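# Thread the dark-handled steel rod through all brass ring barrels

## Task

Slide the steel rod that has the dark handle through the small barrels of every brass ring part seated in the steel block, pushing it on until its tip sticks out past the block's far end. Leave the rod resting in the barrels, with each ring part still in its original place.

## Robot and tools

ROBOT. Two arms, left_arm and right_arm, each ending in a five-finger hand; the left hand mirrors the right. Base positions in the scene frame: left_arm (-0.032, +0.303, 0) m, right_arm (+0.023, -0.361, 0) m, both yawed slightly (quat_wxyz +1.000, 0, 0, +0.027). A camera stand sits behind the arms. Loose objects may occasionally get a small shove from outside.

FRAMES. Scene frame: origin at table-top height, midway between the nominal bases; +z up, +x away from the robot over the table, left_arm toward +y. Fixed cameras and the table use this frame. Each arm reports its hand pose, velocities and wrist-camera pose in its own base frame. Motion offsets are expressed along the axes of that arm's current Hand target.

HAND POINT. A point fixed to the palm, 0.05 m in front of it and 0.15 m from the wrist face along the fingers. Its +z runs along straight fingers, +y out of the palm, +x across the palm away from the thumb on the right hand (toward the thumb on the left). Straight fingertips reach 0.06-0.07 m past it. A wrist bracket on the little-finger side can collide with things.

execute_actions(actions, cameras). actions is a list of actions; each action is a table of up to 15 rows, one row per 1/30 s step; a short table repeats its last row to fill 15 steps. Every row has 28 numbers in [-1, 1], always for both arms: left dx, dy, dz, rx, ry, rz; left thumb_turn, thumb_bend, index, middle, ring, little; left force_limit, speed; then the same 14 for the right arm. The six pose numbers are an offset, not a pose: measured from the arm's Hand target as it was when the action began, along that target's axes; every row counts from that same start, so repeating an offset in a new action moves further. Scale: 1.0 = 0.6 m or 180 degrees; rx, ry, rz form one rotation vector. All zeros re-commands the current Hand target. The six hand numbers are absolute motor targets: -1 open (thumb_turn -1 beside the palm, +1 opposite the fingers; fingers -1 straight, +1 curled). force_limit maps -1..+1 to about 0..10 N at the fingertip (0..15 N for the two thumb motors). speed rises from nearly 0 at -1 to full at +0.48 and stays full to +1. There is no 'unchanged' value: to keep a hand as is, resend the eight hand numbers of its last executed row; if none has run yet, send hand_measured plus hand_force_limit and hand_speed. Images return only for an empty actions list or when cameras names them (["all"], names, or []).

move(target, speed, blend, blocking, cameras). target is one 28-number row or a list of up to 15 rows, laid out as above; every row is an offset from the same starting Hand targets, not from the previous row. speed: path top speed in m/s, 0.002 to 4.3, default 0.25 (turns up to twice that in rad/s); one value or one per target. blend: corner rounding radius in m (0 = stop at each). blocking=false returns after about 0.5 s while the move continues. All paths finish together, at most 10 s. Hand numbers of later rows are applied on arrival. Paths ignore obstacles and the other arm; avoid routing near an arm's own base. The result adds a 'move:' line: done, off_target, moving, held or fault, plus limits=paced (pose clipped) or limits=held (steps withheld). done does not prove contact or no contact.

wait(seconds 0 to 10): arms hold their last command; a running move keeps going. stop(): brakes a running move. zoom_image(camera, region [x0, y0, x1, y1] in pixels, at most 504 each way) magnifies that camera's newest image. show_instructions(): shows reference pages. finished_scene(scene=1): ends the scene permanently.

RESULTS. Per arm: end_effector_position (m) and end_effector_quat_wxyz in its base frame; Hand target (the last commanded pose after clipping, the origin of the next offsets); joint positions, velocities ('within noise' or omitted when still) and torques (include gravity, offsets and noise; numbers 3 and 4 wrap at ±28 N m). Per hand, six values in motor order: hand_measured (position on the target scale), hand_stopped_by (moving, target, force, stalled, fault) and hand_load_n (fingertip force, positive opening; a drop to near 0 signals a lost grip). Action calls also list step positions. MOTOR HOT warns of heating; OVER-TEMPERATURE FAULT means that arm has dropped for 30-60 s.

BEHAVIOUR. Commanded orientation is clipped to within 40 degrees of the current one each step. Hands often settle 1-3 cm (sometimes 5) short or low of the command, without any contact; resend the missing distance as an offset. Small turns can shift the hand point a lot. A blocked arm keeps pressing until commanded back past its hand point. The hand grips objects about 0.035-0.065 m thick with the thumb in front, or handles down to about 0.025 m. Close slowly (speed -0.94 or less) for a gentle grip. A motor stops at force_limit and locks; to squeeze harder raise force_limit and send a more-closed target; to loosen send a more-open one.

CAMERAS. cam_head_left, cam_head_right, cam_high, cam_low (fixed), cam_left_wrist, cam_right_wrist; all 504x504, calibrated in OpenCV terms, accurate to about a centimetre.

AVOID. Dropping the rod or letting it fall, anything leaving the table, knocking ring parts out of place, fast impacts with the block or table, hard pushes, excess finger load from twisting or swinging, the two arms touching or one hand closing on the other, long stretched holds that overheat motors, and leaving the rod while it still moves.

Each tool is called after "Request:" as name(argument=value, ...) on one line, values as JSON.

Reference images:

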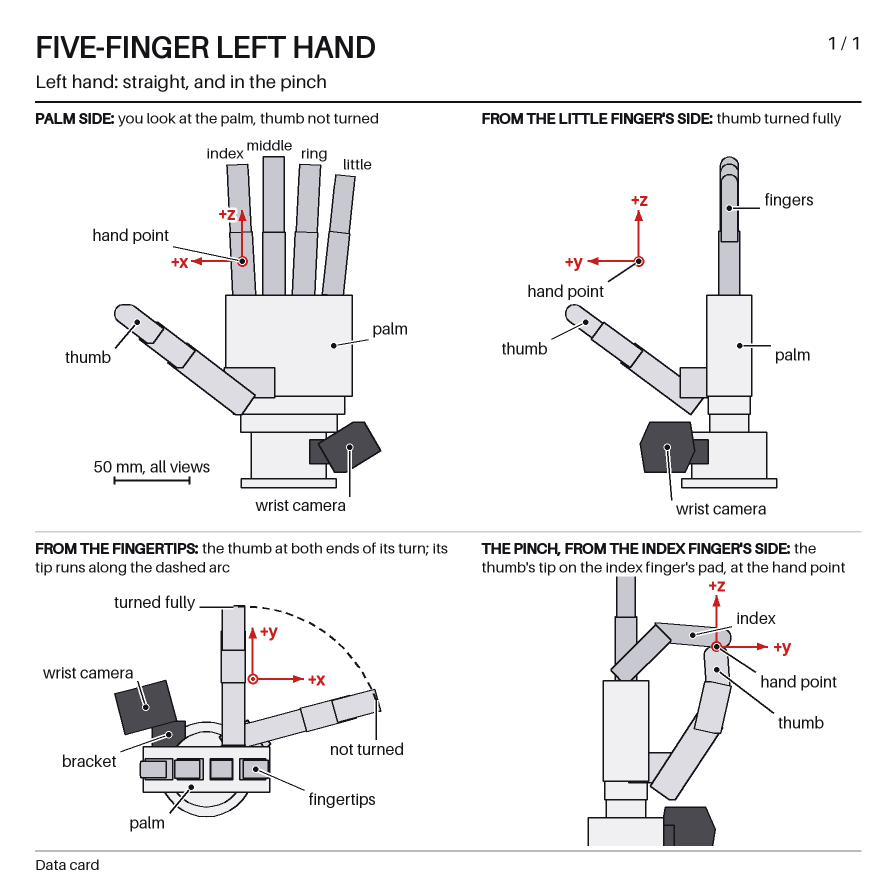

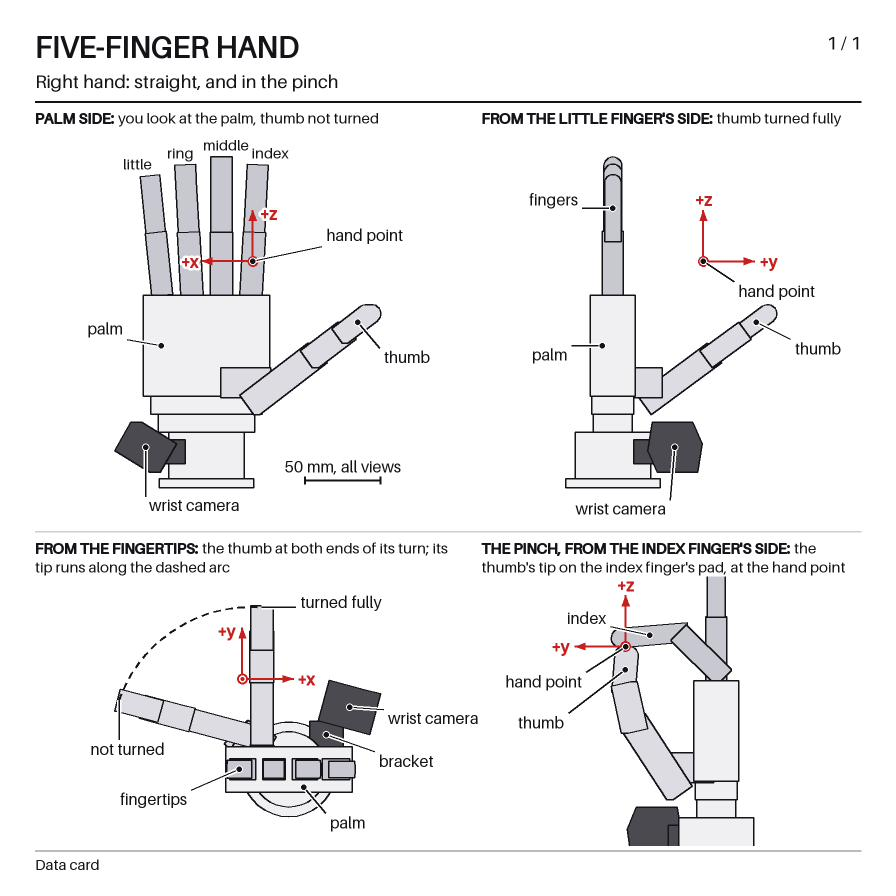

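## Session

Request:
execute_actions(actions=[])

Scene clock: 0.00 s.
left_arm: end_effector_position=(+0.2285, +0.0364, +0.1666) hand_measured=(-1.000, -1.000, -1.000, -1.000, -1.000, -1.000) hand_load_n=(+0.0, +0.0, +0.0, +0.0, +0.0, +0.0) hand_stopped_by=(target, target, target, target, target, target) hand_force_limit=0.00 hand_speed=-0.80 end_effector_quat_wxyz=(-0.118, -0.248, +0.961, -0.039) | right_arm: end_effector_position=(+0.3630, +0.2890, +0.2863) hand_measured=(-1.000, -1.000, -1.000, -1.000, -1.000, -1.000) hand_load_n=(+0.0, +0.0, +0.0, +0.0, +0.0, +0.0) hand_stopped_by=(target, target, target, target, target, target) hand_force_limit=0.00 hand_speed=-0.80 end_effector_quat_wxyz=(-0.266, +0.727, -0.541, +0.330)
Joint positions: left_arm=[0.075 1.26 1.018 -1.55 0.117 1.154] | right_arm=[0.812 1.187 1.214 -0.891 0.567 0.306]
Joint velocities: within noise
Joint torques (N m): no reading
Heat: left arm: hottest wrist pitch 29 °C; right arm: hottest shoulder 30 °C.
Hand target: left_arm +0.2355, +0.0370, +0.1714; -0.110, -0.248, +0.962, -0.040 | right_arm +0.3667, +0.2931, +0.2955; -0.274, +0.723, -0.541, +0.331

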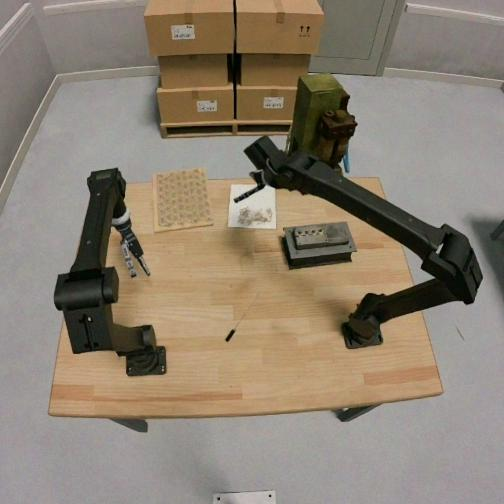

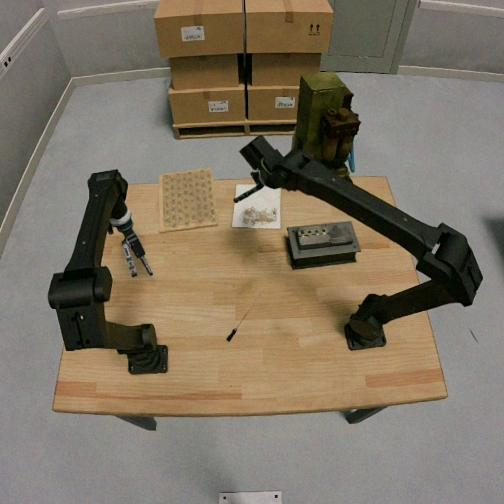

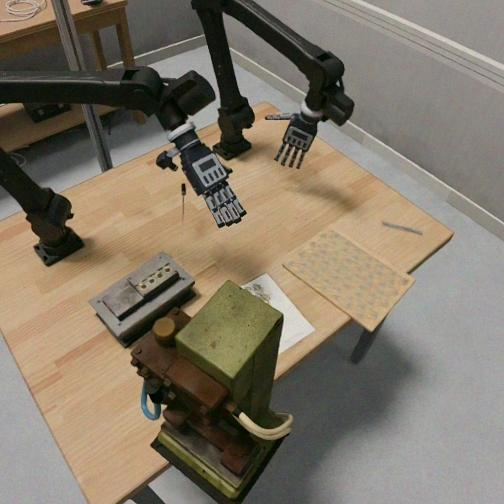

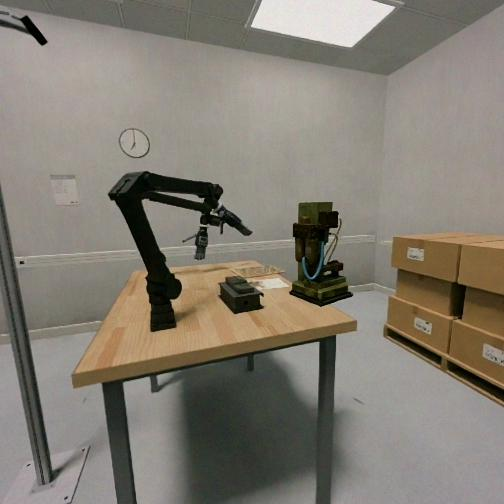

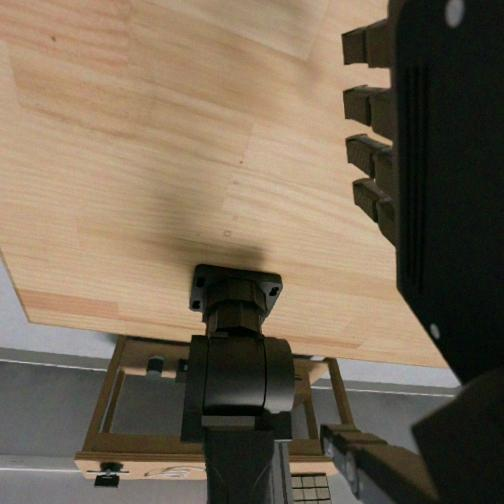

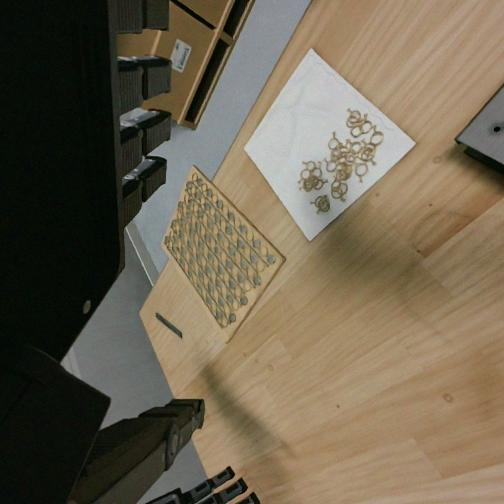

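Request:
zoom_image(camera="cam_head_left", region=[270, 210, 370, 280])

Request:
zoom_image(camera="cam_head_left", region=[210, 280, 280, 350])

Request:
zoom_image(camera="cam_high", region=[80, 240, 210, 350])

Request:
zoom_image(camera="cam_high", region=[160, 170, 210, 220])

Request:
zoom_image(camera="cam_low", region=[190, 250, 290, 330])

Request:
zoom_image(camera="cam_right_wrist", region=[440, 60, 504, 200])

Scaled by 5.040 from the camera's 504x504 image, which has a finer 720x720 frame.

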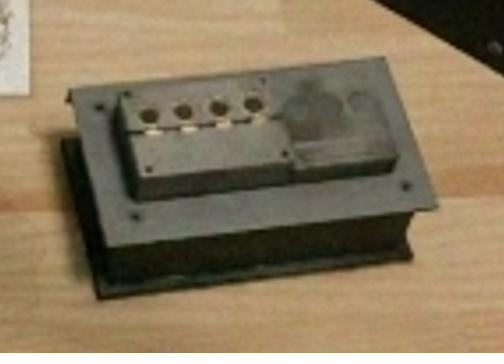

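Scaled by 7.200 from the camera's 504x504 image, which has a finer 720x720 frame.

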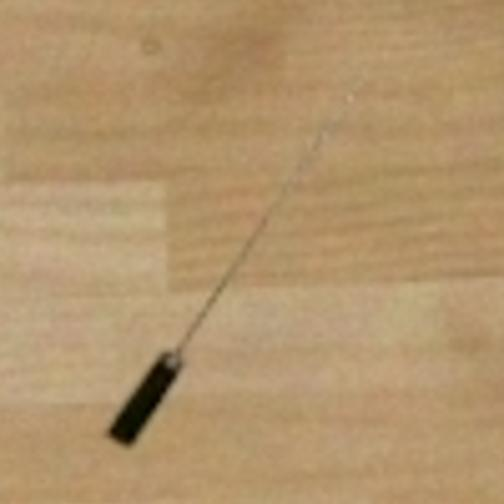

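Scaled by 3.877 from the camera's 504x504 image, which has a finer 720x720 frame.

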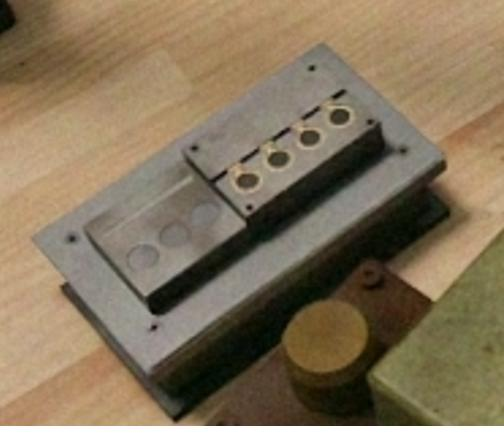

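Scaled by 10.080 from the camera's 504x504 image, which has a finer 720x720 frame.

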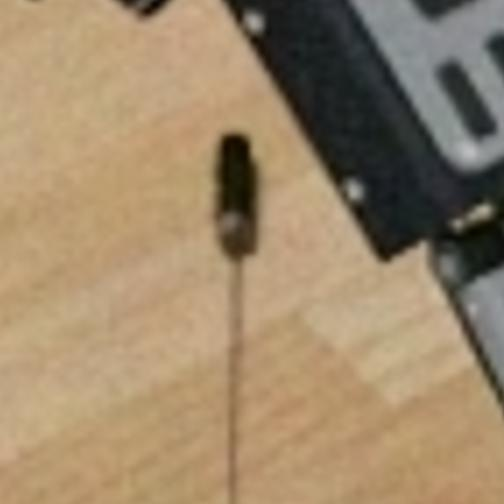

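Scaled by 5.040 from the camera's 504x504 image, which has a finer 720x720 frame.

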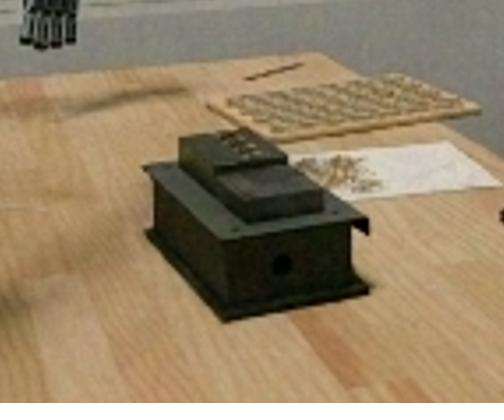

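Scaled by 3.600 from the camera's 504x504 image, which has a finer 720x720 frame.

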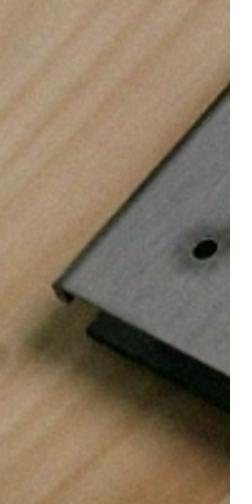

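Request:
move(target=[0,0,0,0,0,0,-1,-1,-1,-1,-1,-1,0,-0.8,0.5667,0.2453,-0.0888,-0.282,-0.0266,0.085,-1,-1,-1,-1,-1,-1,0,-0.8], speed=0.25, cameras=["cam_right_wrist","cam_head_left","cam_high"])

Scene clock: 5.43 s.
left_arm: end_effector_position=(+0.2285, +0.0364, +0.1666) hand_measured=(-1.000, -1.000, -1.000, -1.000, -1.000, -1.000) hand_load_n=(+0.0, +0.0, +0.0, +0.0, +0.0, -0.5) hand_stopped_by=(target, target, target, target, target, target) hand_force_limit=0.00 hand_speed=-0.80 end_effector_quat_wxyz=(-0.118, -0.248, +0.961, -0.039) | right_arm: end_effector_position=(+0.2960, -0.0688, +0.2702) hand_measured=(-1.000, -1.000, -1.000, -1.000, -1.000, -1.000) hand_load_n=(+0.0, +0.0, +0.0, +0.0, +0.0, +0.0) hand_stopped_by=(target, target, target, target, target, target) hand_force_limit=0.00 hand_speed=-0.80 end_effector_quat_wxyz=(+0.003, +0.704, -0.710, -0.008)
Joint positions: left_arm=[0.075 1.26 1.018 -1.55 0.117 1.154] | right_arm=[-0.274 1.318 1.378 -1.648 -0.002 -0.266]
Joint torques (N m): left_arm=[0.91 -6.12 9.57 -0.4 0.18 -0.1] | right_arm=[1.14 -9.88 11 0.01 0.11 -0.18]
Heat: left arm: hottest wrist pitch 29 °C; right arm: hottest shoulder 30 °C.
Hand target: left_arm +0.2355, +0.0370, +0.1714; -0.110, -0.248, +0.962, -0.040 | right_arm +0.3033, -0.0755, +0.2798; -0.001, +0.707, -0.707, +0.000
Off the commanded pose: left_arm 0.008 m, 1 deg | right_arm 0.014 m, 1 deg.
move: off_target (right_arm)
camera_calibration:
cam_right_wrist: T_world_to_cam=[[-0.975545, -0.219537, -0.0107539, 0.279619], [-0.187932, 0.807732, 0.558793, -0.044594], [-0.11399, 0.547149, -0.829237, 0.407644], [0, 0, 0, 1]] pos_world=[0.310867, -0.125635, 0.365959]
Images, in order (width x height): cam_head_left 504x504, cam_high 504x504, cam_right_wrist 504x504.

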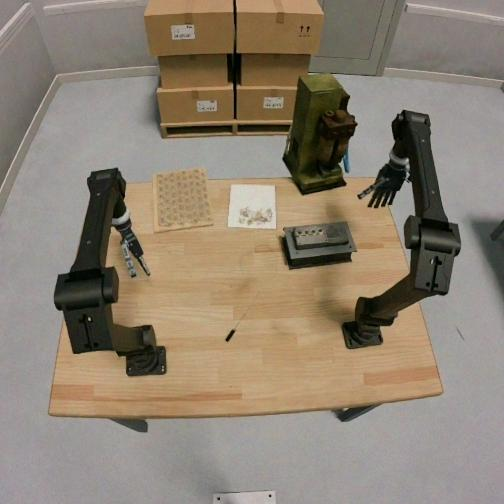

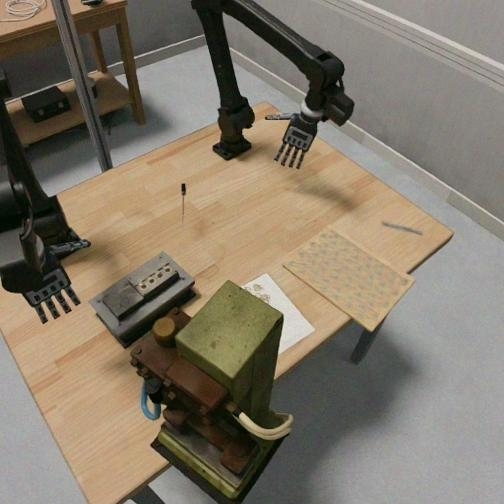

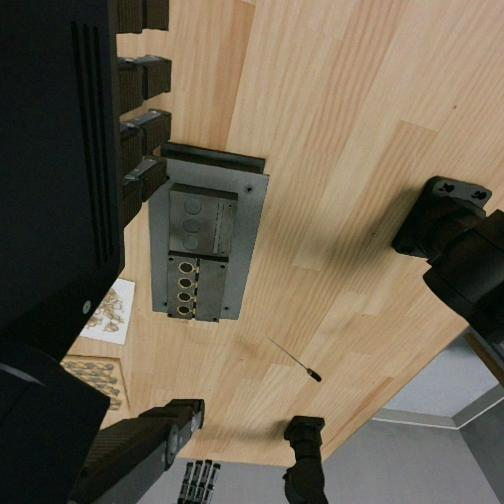

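Request:
zoom_image(camera="cam_right_wrist", region=[140, 240, 250, 330])

Request:
zoom_image(camera="cam_right_wrist", region=[140, 130, 280, 260])

Request:
zoom_image(camera="cam_high", region=[80, 240, 210, 350])

Request:
zoom_image(camera="cam_right_wrist", region=[255, 320, 335, 390])

Scaled by 4.582 from the camera's 504x504 image, which has a finer 720x720 frame.

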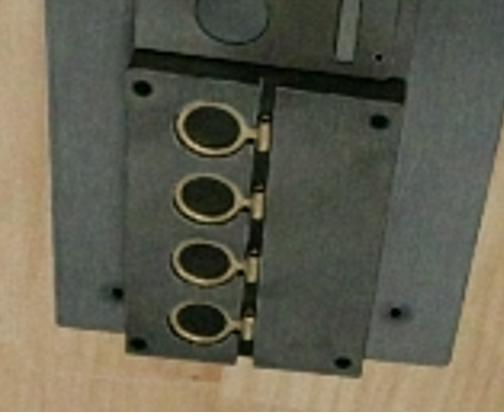

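Scaled by 3.600 from the camera's 504x504 image, which has a finer 720x720 frame.

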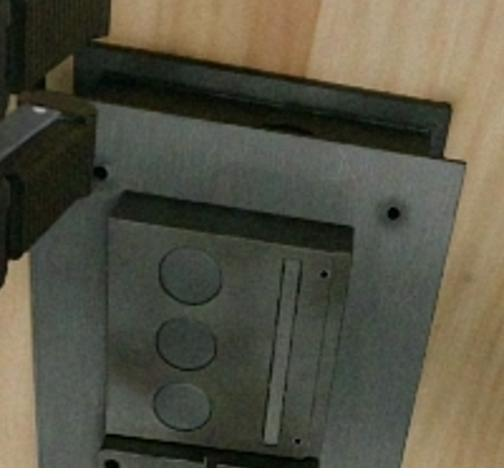

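Scaled by 3.877 from the camera's 504x504 image, which has a finer 720x720 frame.

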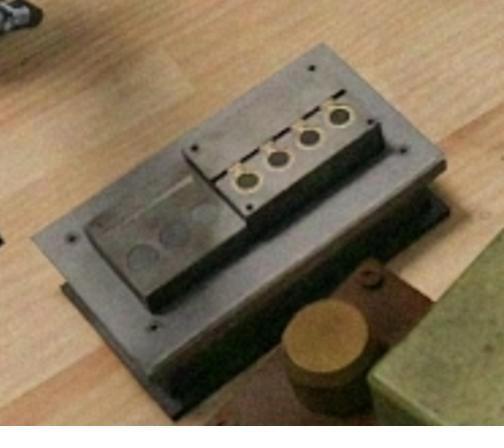

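Scaled by 6.300 from the camera's 504x504 image, which has a finer 720x720 frame.

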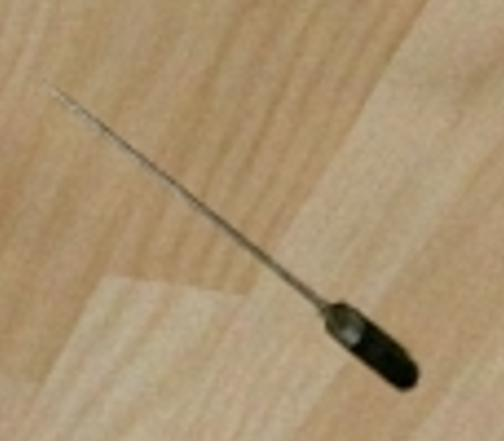

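Request:
move(target=[0,0,0,0,0,0,-1,-1,-1,-1,-1,-1,0,-0.8,-0.8225,0.4555,0.25,0.3583,-0.1825,-0.2607,1,-0.3,-0.3,-0.3,-1,-1,-0.2,0.2], speed=0.3, cameras=["cam_right_wrist","cam_head_left","cam_head_right","cam_high"])

Scene clock: 12.17 s.
left_arm: end_effector_position=(+0.2285, +0.0364, +0.1666) hand_measured=(-1.000, -1.000, -1.000, -1.000, -1.000, -1.000) hand_load_n=(+0.0, +0.0, +0.0, +0.0, +0.0, +0.0) hand_stopped_by=(target, target, target, target, target, target) hand_force_limit=0.00 hand_speed=-0.80 end_effector_quat_wxyz=(-0.118, -0.248, +0.961, -0.039) | right_arm: end_effector_position=(+0.0326, +0.4167, +0.1319) hand_measured=(+1.000, -0.300, -0.300, -0.300, -1.000, -1.000) hand_load_n=(+0.0, +0.0, +0.0, +0.0, +0.0, +0.0) hand_stopped_by=(target, target, target, target, target, target) hand_force_limit=-0.20 hand_speed=0.20 end_effector_quat_wxyz=(-0.545, +0.777, -0.261, +0.175)
Joint positions: left_arm=[0.075 1.26 1.018 -1.55 0.117 1.154] | right_arm=[1.713 1.011 0.464 0.073 0.72 0.34]
Joint torques (N m): left_arm=[0.97 -6.12 9.57 -0.4 0.18 -0.1] | right_arm=[2.49 -4.6 7.84 2.73 0.41 -0.2]
Heat: left arm: hottest wrist pitch 29 °C; right arm: hottest shoulder 30 °C.
Hand target: left_arm +0.2355, +0.0370, +0.1714; -0.110, -0.248, +0.962, -0.040 | right_arm +0.0305, +0.4182, +0.1297; -0.546, +0.779, -0.253, +0.178
Off the commanded pose: left_arm 0.008 m, 1 deg | right_arm 0.004 m, 1 deg.
move: done
camera_calibration:
cam_right_wrist: T_world_to_cam=[[-0.0131529, -0.378502, -0.925507, 0.28327], [-0.999876, 0.0129886, 0.0088979, 0.0211699], [0.00865321, 0.925509, -0.378626, -0.223814], [0, 0, 0, 1]] pos_world=[0.0268298, 0.314085, 0.177238]
Images, in order (width x height): cam_head_left 504x504, cam_head_right 504x504, cam_high 504x504, cam_right_wrist 504x504.

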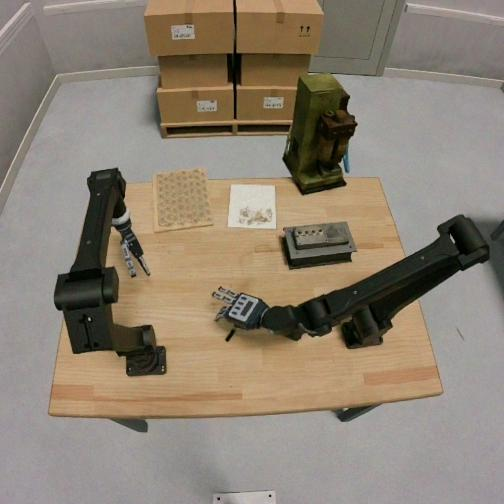

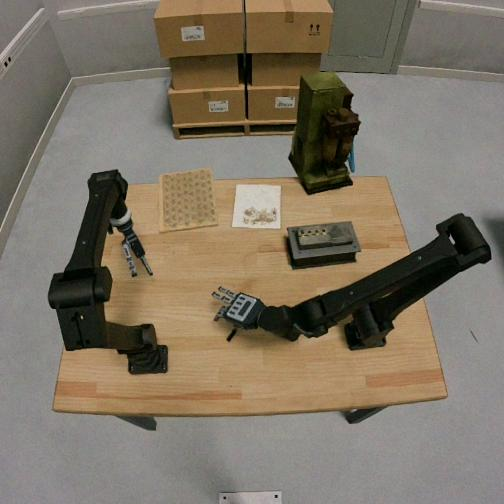

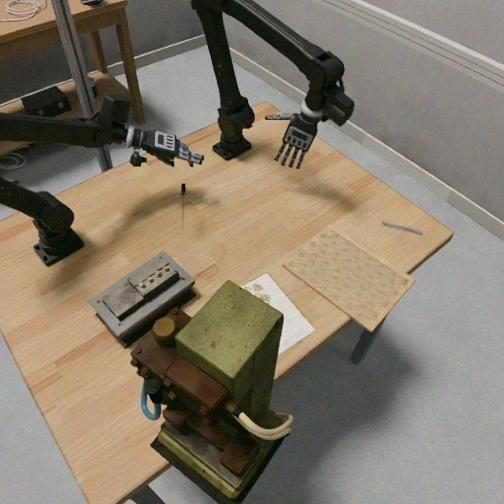

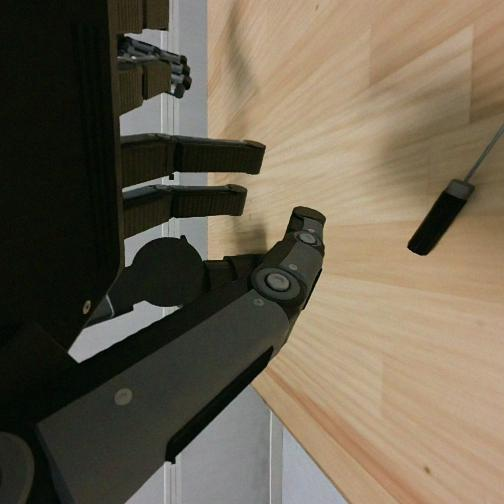

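Request:
zoom_image(camera="cam_right_wrist", region=[384, 100, 504, 280])

Request:
zoom_image(camera="cam_head_left", region=[200, 270, 300, 350])

Request:
zoom_image(camera="cam_high", region=[120, 110, 240, 250])

Scaled by 2.800 from the camera's 504x504 image, which has a finer 720x720 frame.

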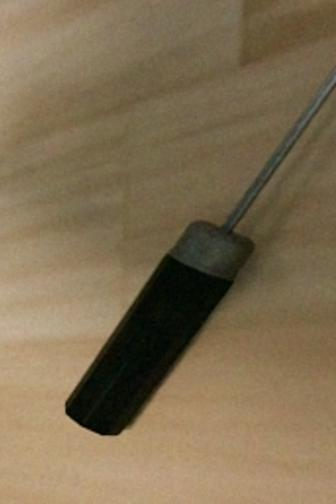

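Scaled by 5.040 from the camera's 504x504 image, which has a finer 720x720 frame.

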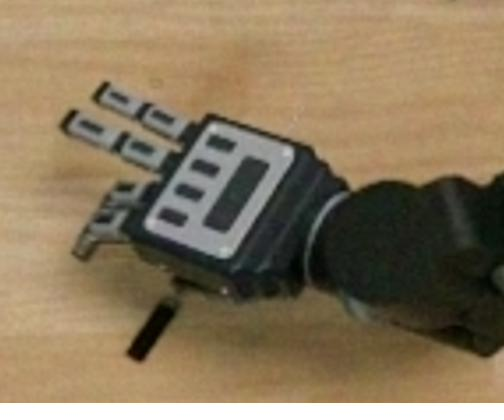

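Scaled by 3.600 from the camera's 504x504 image, which has a finer 720x720 frame.

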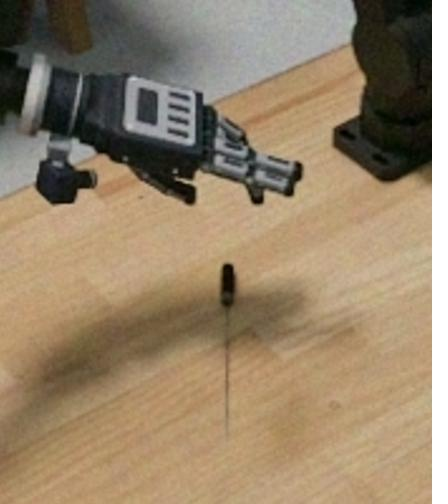

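Request:
move(target=[0,0,0,0,0,0,-1,-1,-1,-1,-1,-1,0,-0.8,-0.0038,0.1152,0.0738,0,0,0,1,-0.3,-0.3,-0.3,-1,-1,-0.2,0.2], speed=0.15, cameras=["cam_right_wrist","cam_high"])

Request:
zoom_image(camera="cam_right_wrist", region=[200, 80, 420, 300])

Scene clock: 14.83 s.
left_arm: end_effector_position=(+0.2285, +0.0364, +0.1666) hand_measured=(-1.000, -1.000, -1.000, -1.000, -1.000, -1.000) hand_load_n=(+0.0, +0.0, +0.0, +0.0, +0.5, +0.0) hand_stopped_by=(target, target, target, target, target, target) hand_force_limit=0.00 hand_speed=-0.80 end_effector_quat_wxyz=(-0.118, -0.248, +0.961, -0.039) | right_arm: end_effector_position=(+0.0331, +0.4347, +0.0534) hand_measured=(+1.000, -0.300, -0.300, -0.300, -1.000, -1.000) hand_load_n=(+0.0, +0.0, +0.0, +0.0, +0.0, +0.0) hand_stopped_by=(target, target, target, target, target, target) hand_force_limit=-0.20 hand_speed=0.20 end_effector_quat_wxyz=(-0.548, +0.778, -0.255, +0.171)
Joint positions: left_arm=[0.075 1.26 1.018 -1.55 0.117 1.154] | right_arm=[1.696 1.312 0.385 0.47 0.69 0.317]
Joint torques (N m): left_arm=[0.97 -6.12 9.55 -0.43 0.18 -0.1] | right_arm=[0.67 -6.71 5.78 2.76 0.15 -0.21]
Heat: left arm: hottest wrist pitch 29 °C; right arm: hottest shoulder 30 °C.
Hand target: left_arm +0.2355, +0.0370, +0.1714; -0.110, -0.248, +0.962, -0.040 | right_arm +0.0394, +0.4341, +0.0495; -0.546, +0.779, -0.253, +0.178
Off the commanded pose: left_arm 0.008 m, 1 deg | right_arm 0.007 m, 1 deg.
move: done
camera_calibration:
cam_right_wrist: T_world_to_cam=[[-0.00504279, -0.375821, -0.926679, 0.216103], [-0.99997, -0.0035189, 0.00686874, 0.0293925], [-0.00584231, 0.926686, -0.375792, -0.270393], [0, 0, 0, 1]] pos_world=[0.0289017, 0.331889, 0.098444]
Images, in order (width x height): cam_high 504x504, cam_right_wrist 504x504.

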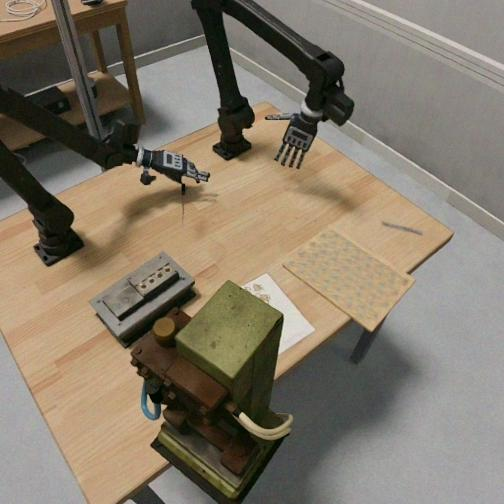

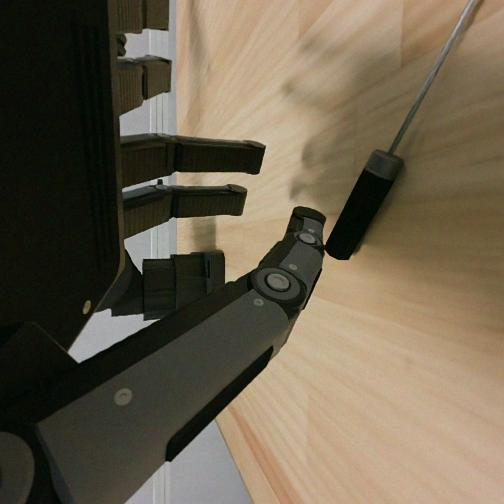

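Scaled by 2.291 from the camera's 504x504 image, which has a finer 720x720 frame.

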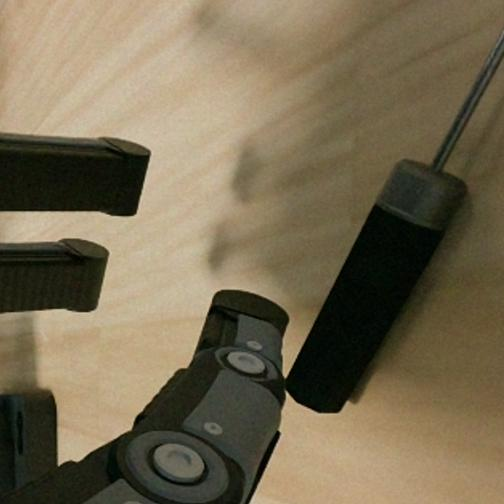

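Request:
move(target=[0,0,0,0,0,0,-1,-1,-1,-1,-1,-1,0,-0.8,0.0062,0.0442,0.0218,0,0,0,1,-0.3,-0.3,-0.3,-1,-1,-0.2,0.2], speed=0.1, cameras=["cam_right_wrist","cam_high"])

Request:
zoom_image(camera="cam_right_wrist", region=[200, 80, 420, 300])

Scene clock: 16.33 s.
left_arm: end_effector_position=(+0.2285, +0.0364, +0.1666) hand_measured=(-1.000, -1.000, -1.000, -1.000, -1.000, -1.000) hand_load_n=(+0.0, +0.0, +0.0, +0.0, +0.0, +0.0) hand_stopped_by=(target, target, target, target, target, target) hand_force_limit=0.00 hand_speed=-0.80 end_effector_quat_wxyz=(-0.118, -0.248, +0.961, -0.039) | right_arm: end_effector_position=(+0.0386, +0.4408, +0.0337) hand_measured=(+1.000, -0.300, -0.300, -0.300, -1.000, -1.000) hand_load_n=(-0.5, -2.5, +0.0, +0.0, +0.0, +0.0) hand_stopped_by=(target, target, target, target, target, target) hand_force_limit=-0.20 hand_speed=0.20 end_effector_quat_wxyz=(-0.558, +0.770, -0.259, +0.169)
Joint positions: left_arm=[0.075 1.26 1.018 -1.55 0.117 1.154] | right_arm=[1.678 1.424 0.367 0.634 0.679 0.307]
Joint torques (N m): left_arm=[0.91 -6.18 9.57 -0.39 0.18 -0.1] | right_arm=[0.67 -6.48 4.53 2.32 -0.05 -0.22]
Heat: left arm: hottest wrist pitch 29 °C; right arm: hottest shoulder 30 °C.
Hand target: left_arm +0.2355, +0.0370, +0.1714; -0.110, -0.248, +0.962, -0.040 | right_arm +0.0444, +0.4345, +0.0202; -0.546, +0.779, -0.253, +0.178
Off the commanded pose: left_arm 0.008 m, 1 deg | right_arm 0.016 m, 2 deg.
move: off_target (right_arm)
camera_calibration:
cam_right_wrist: T_world_to_cam=[[-0.00777479, -0.350321, -0.936597, 0.189301], [-0.999968, 0.000902825, 0.00796314, 0.0330998], [-0.00194407, 0.936629, -0.350317, -0.288716], [0, 0, 0, 1]] pos_world=[0.0340093, 0.336706, 0.075893]
Images, in order (width x height): cam_high 504x504, cam_right_wrist 504x504.

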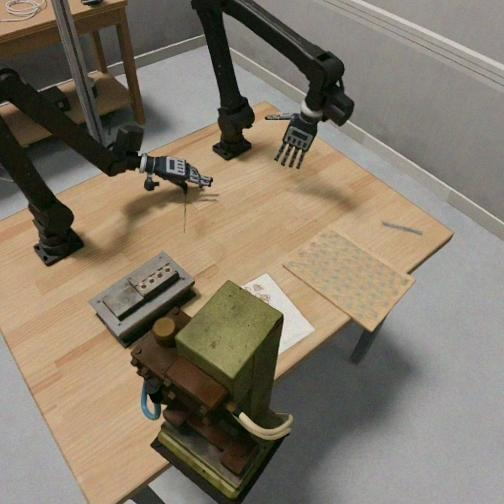

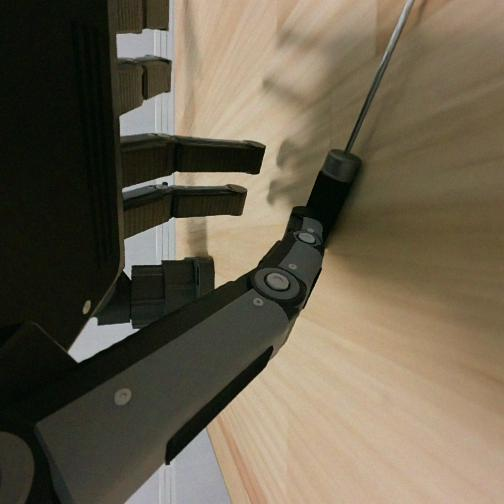

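Scaled by 2.291 from the camera's 504x504 image, which has a finer 720x720 frame.

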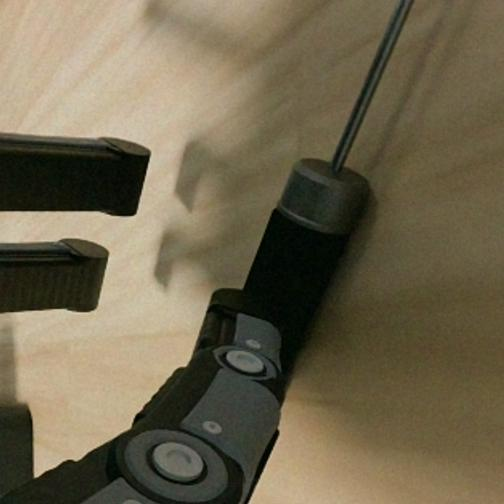

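Request:
move(target=[0,0,0,0,0,0,-1,-1,-1,-1,-1,-1,0,-0.8,0.0032,-0.0358,-0.0333,0,0,0,1,-0.3,-0.3,-0.3,-1,-1,-0.2,0.2], speed=0.1, cameras=["cam_right_wrist"])

Request:
zoom_image(camera="cam_right_wrist", region=[200, 80, 420, 300])

Scene clock: 18.03 s.
left_arm: end_effector_position=(+0.2285, +0.0364, +0.1666) hand_measured=(-1.000, -1.000, -1.000, -1.000, -1.000, -1.000) hand_load_n=(+0.0, +0.0, +0.0, +0.0, +0.0, +0.0) hand_stopped_by=(target, target, target, target, target, target) hand_force_limit=0.00 hand_speed=-0.80 end_effector_quat_wxyz=(-0.118, -0.248, +0.961, -0.039) | right_arm: end_effector_position=(+0.0419, +0.4250, +0.0469) hand_measured=(+1.000, -0.300, -0.300, -0.300, -1.000, -1.000) hand_load_n=(+0.0, +0.0, +0.0, -0.5, +0.0, +0.0) hand_stopped_by=(target, target, target, target, target, target) hand_force_limit=-0.20 hand_speed=0.20 end_effector_quat_wxyz=(-0.547, +0.776, -0.257, +0.177)
Joint positions: left_arm=[0.075 1.26 1.018 -1.55 0.117 1.154] | right_arm=[1.678 1.312 0.355 0.505 0.688 0.307]
Joint torques (N m): left_arm=[0.97 -6.12 9.55 -0.4 0.18 -0.1] | right_arm=[2.73 -8.06 5.81 1.55 0.45 -0.08]
Heat: left arm: hottest wrist pitch 29 °C; right arm: hottest shoulder 30 °C.
Hand target: left_arm +0.2355, +0.0370, +0.1714; -0.110, -0.248, +0.962, -0.040 | right_arm +0.0392, +0.4241, +0.0471; -0.546, +0.779, -0.253, +0.178
Off the commanded pose: left_arm 0.008 m, 1 deg | right_arm 0.003 m, 1 deg.
move: done
camera_calibration:
cam_right_wrist: T_world_to_cam=[[-0.00387412, -0.377674, -0.925931, 0.207175], [-0.999961, 0.0088319, 0.000581459, 0.0332265], [0.00795812, 0.925897, -0.377693, -0.26389], [0, 0, 0, 1]] pos_world=[0.0361279, 0.322286, 0.092141]
Images, in order (width x height): cam_right_wrist 504x504.

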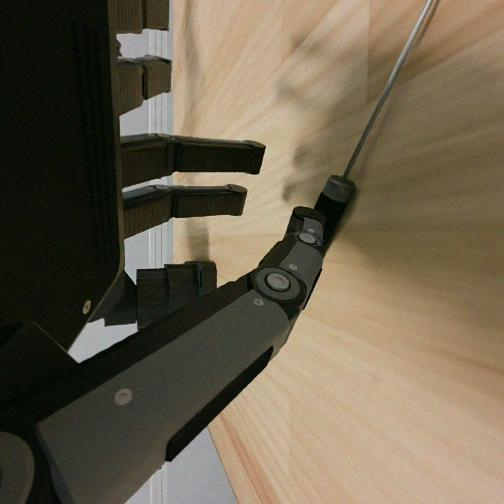

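Scaled by 2.291 from the camera's 504x504 image, which has a finer 720x720 frame.

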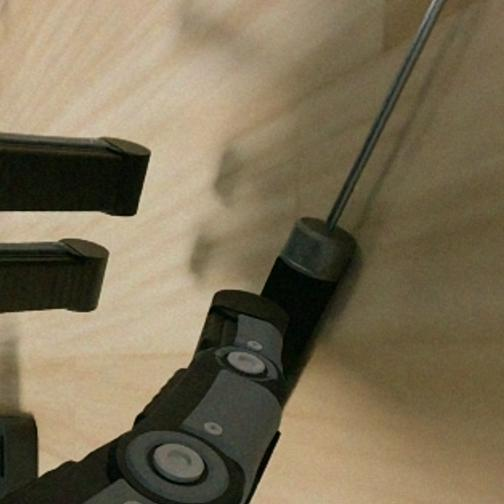

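Request:
move(target=[[0,0,0,0,0,0,-1,-1,-1,-1,-1,-1,0,-0.8,-0.0125,0.0005,-0.0017,0,0,0,1,-0.3,-0.3,-0.3,-1,-1,-0.2,0.2],[0,0,0,0,0,0,-1,-1,-1,-1,-1,-1,0,-0.8,-0.0125,0.0372,0.0117,0,0,0,1,-0.3,-0.3,-0.3,-1,-1,-0.2,0.2]], speed=0.08, cameras=["cam_right_wrist","cam_high"])

Request:
zoom_image(camera="cam_right_wrist", region=[200, 80, 420, 300])

Request:
zoom_image(camera="cam_high", region=[130, 130, 250, 250])

Scene clock: 20.33 s.
left_arm: end_effector_position=(+0.2285, +0.0364, +0.1666) hand_measured=(-1.000, -1.000, -1.000, -1.000, -1.000, -1.000) hand_load_n=(+0.0, +0.0, +0.0, +0.0, +0.0, +0.0) hand_stopped_by=(target, target, target, target, target, target) hand_force_limit=0.00 hand_speed=-0.80 end_effector_quat_wxyz=(-0.118, -0.248, +0.961, -0.039) | right_arm: end_effector_position=(+0.0382, +0.4274, +0.0268) hand_measured=(+1.000, -0.300, -0.300, -0.300, -1.000, -1.000) hand_load_n=(+0.0, +0.0, +0.0, +0.0, -0.5, +0.0) hand_stopped_by=(target, target, target, target, target, target) hand_force_limit=-0.20 hand_speed=0.20 end_effector_quat_wxyz=(-0.544, +0.779, -0.254, +0.183)
Joint positions: left_arm=[0.075 1.26 1.018 -1.55 0.117 1.154] | right_arm=[1.694 1.405 0.352 0.588 0.708 0.307]
Joint torques (N m): left_arm=[1.03 -6.12 9.57 -0.43 0.18 -0.1] | right_arm=[3.19 -7.12 5 2.67 0.44 0.08]
Heat: left arm: hottest wrist pitch 29 °C; right arm: hottest shoulder 30 °C.
Hand target: left_arm +0.2355, +0.0370, +0.1714; -0.110, -0.248, +0.962, -0.040 | right_arm +0.0325, +0.4277, +0.0237; -0.546, +0.779, -0.253, +0.178
Off the commanded pose: left_arm 0.008 m, 1 deg | right_arm 0.006 m, 1 deg.
move: done
camera_calibration:
cam_right_wrist: T_world_to_cam=[[0.0051316, -0.388339, -0.921502, 0.193537], [-0.999905, 0.00976832, -0.00968478, 0.0293641], [0.0127625, 0.921465, -0.388253, -0.271749], [0, 0, 0, 1]] pos_world=[0.0318364, 0.325278, 0.0731218]
Images, in order (width x height): cam_high 504x504, cam_right_wrist 504x504.

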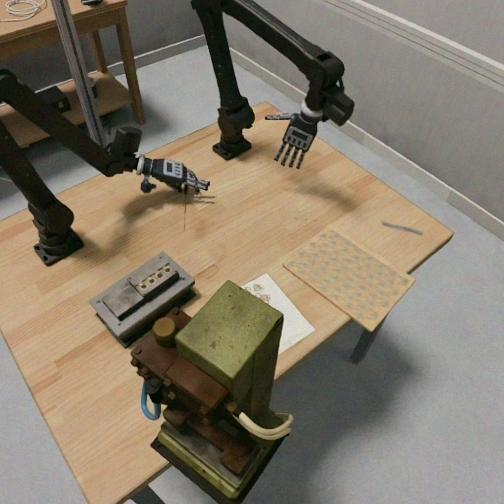

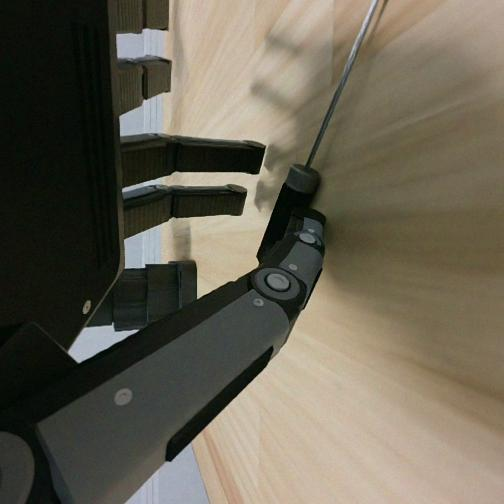

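Scaled by 2.291 from the camera's 504x504 image, which has a finer 720x720 frame.

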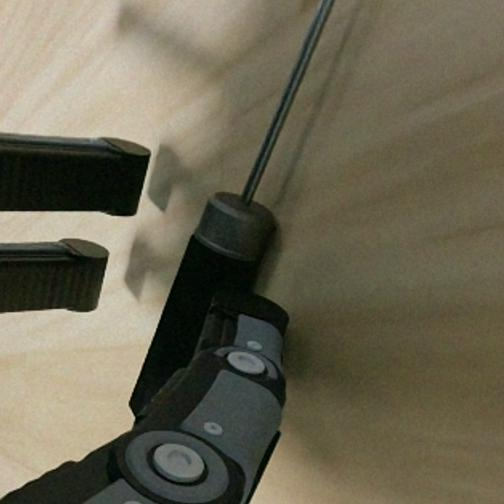

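Scaled by 4.200 from the camera's 504x504 image, which has a finer 720x720 frame.

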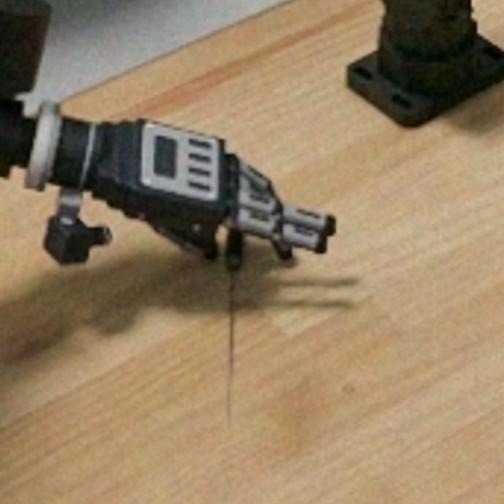

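Request:
move(target=[0,0,0,0,0,0,-1,-1,-1,-1,-1,-1,0,-0.8,0,0.0141,0.0051,0,0,0,1,-0.3,-0.3,-0.3,-1,-1,-0.2,0.2], speed=0.05, cameras=["cam_right_wrist"])

Request:
zoom_image(camera="cam_right_wrist", region=[200, 80, 420, 300])

Scene clock: 24.93 s.
left_arm: end_effector_position=(+0.2285, +0.0364, +0.1666) hand_measured=(-1.000, -1.000, -1.000, -1.000, -1.000, -1.000) hand_load_n=(-0.5, +0.0, +0.0, +0.0, +0.0, +0.0) hand_stopped_by=(target, target, target, target, target, target) hand_force_limit=0.00 hand_speed=-0.80 end_effector_quat_wxyz=(-0.118, -0.248, +0.961, -0.039) | right_arm: end_effector_position=(+0.0381, +0.4299, +0.0230) hand_measured=(+1.000, -0.300, -0.300, -0.300, -1.000, -1.000) hand_load_n=(-1.0, -0.5, +0.0, +0.0, +0.0, +0.0) hand_stopped_by=(target, target, target, target, target, target) hand_force_limit=-0.20 hand_speed=0.20 end_effector_quat_wxyz=(-0.550, +0.774, -0.256, +0.181)
Joint positions: left_arm=[0.075 1.26 1.018 -1.55 0.117 1.154] | right_arm=[1.695 1.438 0.348 0.639 0.711 0.307]
Joint torques (N m): left_arm=[0.91 -6.12 9.59 -0.39 0.18 -0.1] | right_arm=[3.02 -6.36 4.55 2.52 0.32 0.07]
Heat: left arm: hottest wrist pitch 29 °C; right arm: hottest shoulder 30 °C.
Hand target: left_arm +0.2355, +0.0370, +0.1714; -0.110, -0.248, +0.962, -0.040 | right_arm +0.0325, +0.4277, +0.0148; -0.546, +0.779, -0.253, +0.178
Off the commanded pose: left_arm 0.008 m, 1 deg | right_arm 0.010 m, 1 deg.
move: done
camera_calibration:
cam_right_wrist: T_world_to_cam=[[0.00388417, -0.374534, -0.927205, 0.1852], [-0.999888, 0.0119543, -0.00901745, 0.028237], [0.0144614, 0.927136, -0.374445, -0.278343], [0, 0, 0, 1]] pos_world=[0.0315397, 0.327088, 0.0677483]
Images, in order (width x height): cam_right_wrist 504x504.

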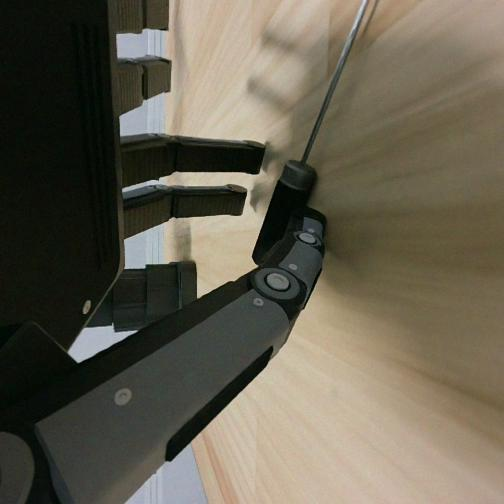

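Scaled by 2.291 from the camera's 504x504 image, which has a finer 720x720 frame.

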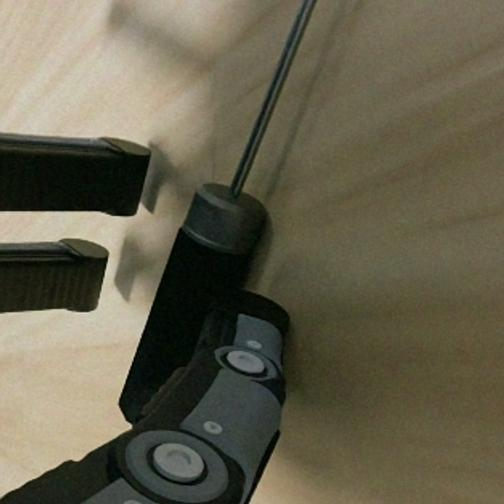

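Request:
move(target=[0,0,0,0,0,0,-1,-1,-1,-1,-1,-1,0,-0.8,0,0,0,0,0,0,1,-0.3,0.4,0.4,-1,-1,-0.3,-0.88], speed=0.05, cameras=["cam_right_wrist"])

Request:
zoom_image(camera="cam_right_wrist", region=[200, 80, 420, 300])

Scene clock: 26.87 s.
left_arm: end_effector_position=(+0.2285, +0.0364, +0.1666) hand_measured=(-1.000, -1.000, -1.000, -1.000, -1.000, -1.000) hand_load_n=(+0.0, -0.5, +0.0, +0.0, +0.0, +0.0) hand_stopped_by=(target, target, target, target, target, target) hand_force_limit=0.00 hand_speed=-0.80 end_effector_quat_wxyz=(-0.118, -0.248, +0.961, -0.039) | right_arm: end_effector_position=(+0.0380, +0.4314, +0.0248) hand_measured=(+1.000, -0.302, +0.166, +0.132, -1.000, -1.000) hand_load_n=(-1.5, +6.5, +5.5, +5.0, +0.0, +0.0) hand_stopped_by=(target, target, force, force, target, target) hand_force_limit=-0.30 hand_speed=-0.88 end_effector_quat_wxyz=(-0.553, +0.771, -0.258, +0.180)
Joint positions: left_arm=[0.075 1.26 1.018 -1.55 0.117 1.154] | right_arm=[1.695 1.439 0.348 0.65 0.711 0.307]
Joint torques (N m): left_arm=[0.91 -6.07 9.57 -0.42 0.18 -0.1] | right_arm=[3.31 -6.71 4.55 2.06 0.26 0.08]
Heat: left arm: hottest wrist pitch 29 °C; right arm: hottest shoulder 30 °C.
Hand target: left_arm +0.2355, +0.0370, +0.1714; -0.110, -0.248, +0.962, -0.040 | right_arm +0.0325, +0.4278, +0.0147; -0.546, +0.779, -0.253, +0.178
Off the commanded pose: left_arm 0.008 m, 1 deg | right_arm 0.012 m, 1 deg.
move: off_target (right_arm)
camera_calibration:
cam_right_wrist: T_world_to_cam=[[0.00285024, -0.365346, -0.930867, 0.183697], [-0.999887, 0.0126999, -0.00804601, 0.0278225], [0.0147615, 0.930785, -0.365269, -0.280768], [0, 0, 0, 1]] pos_world=[0.0314404, 0.328094, 0.0686659]
Images, in order (width x height): cam_right_wrist 504x504.

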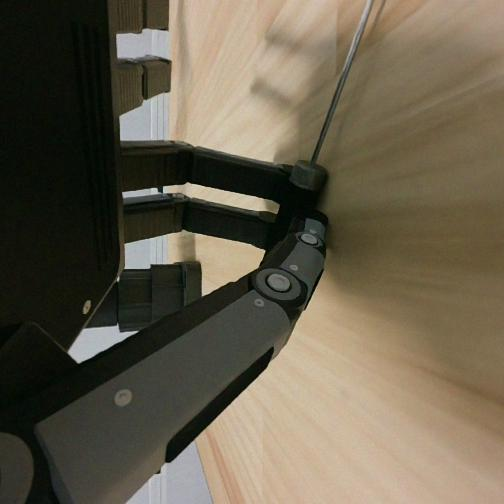

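Scaled by 2.291 from the camera's 504x504 image, which has a finer 720x720 frame.

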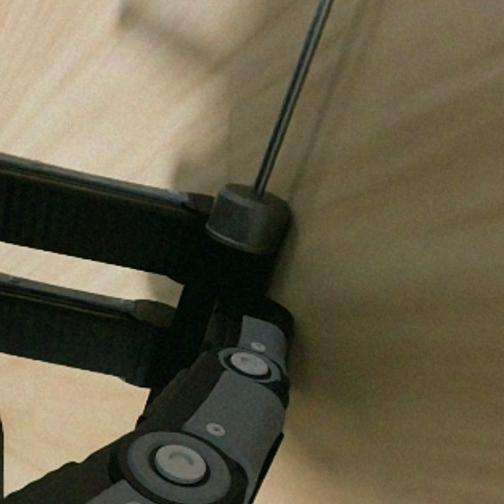

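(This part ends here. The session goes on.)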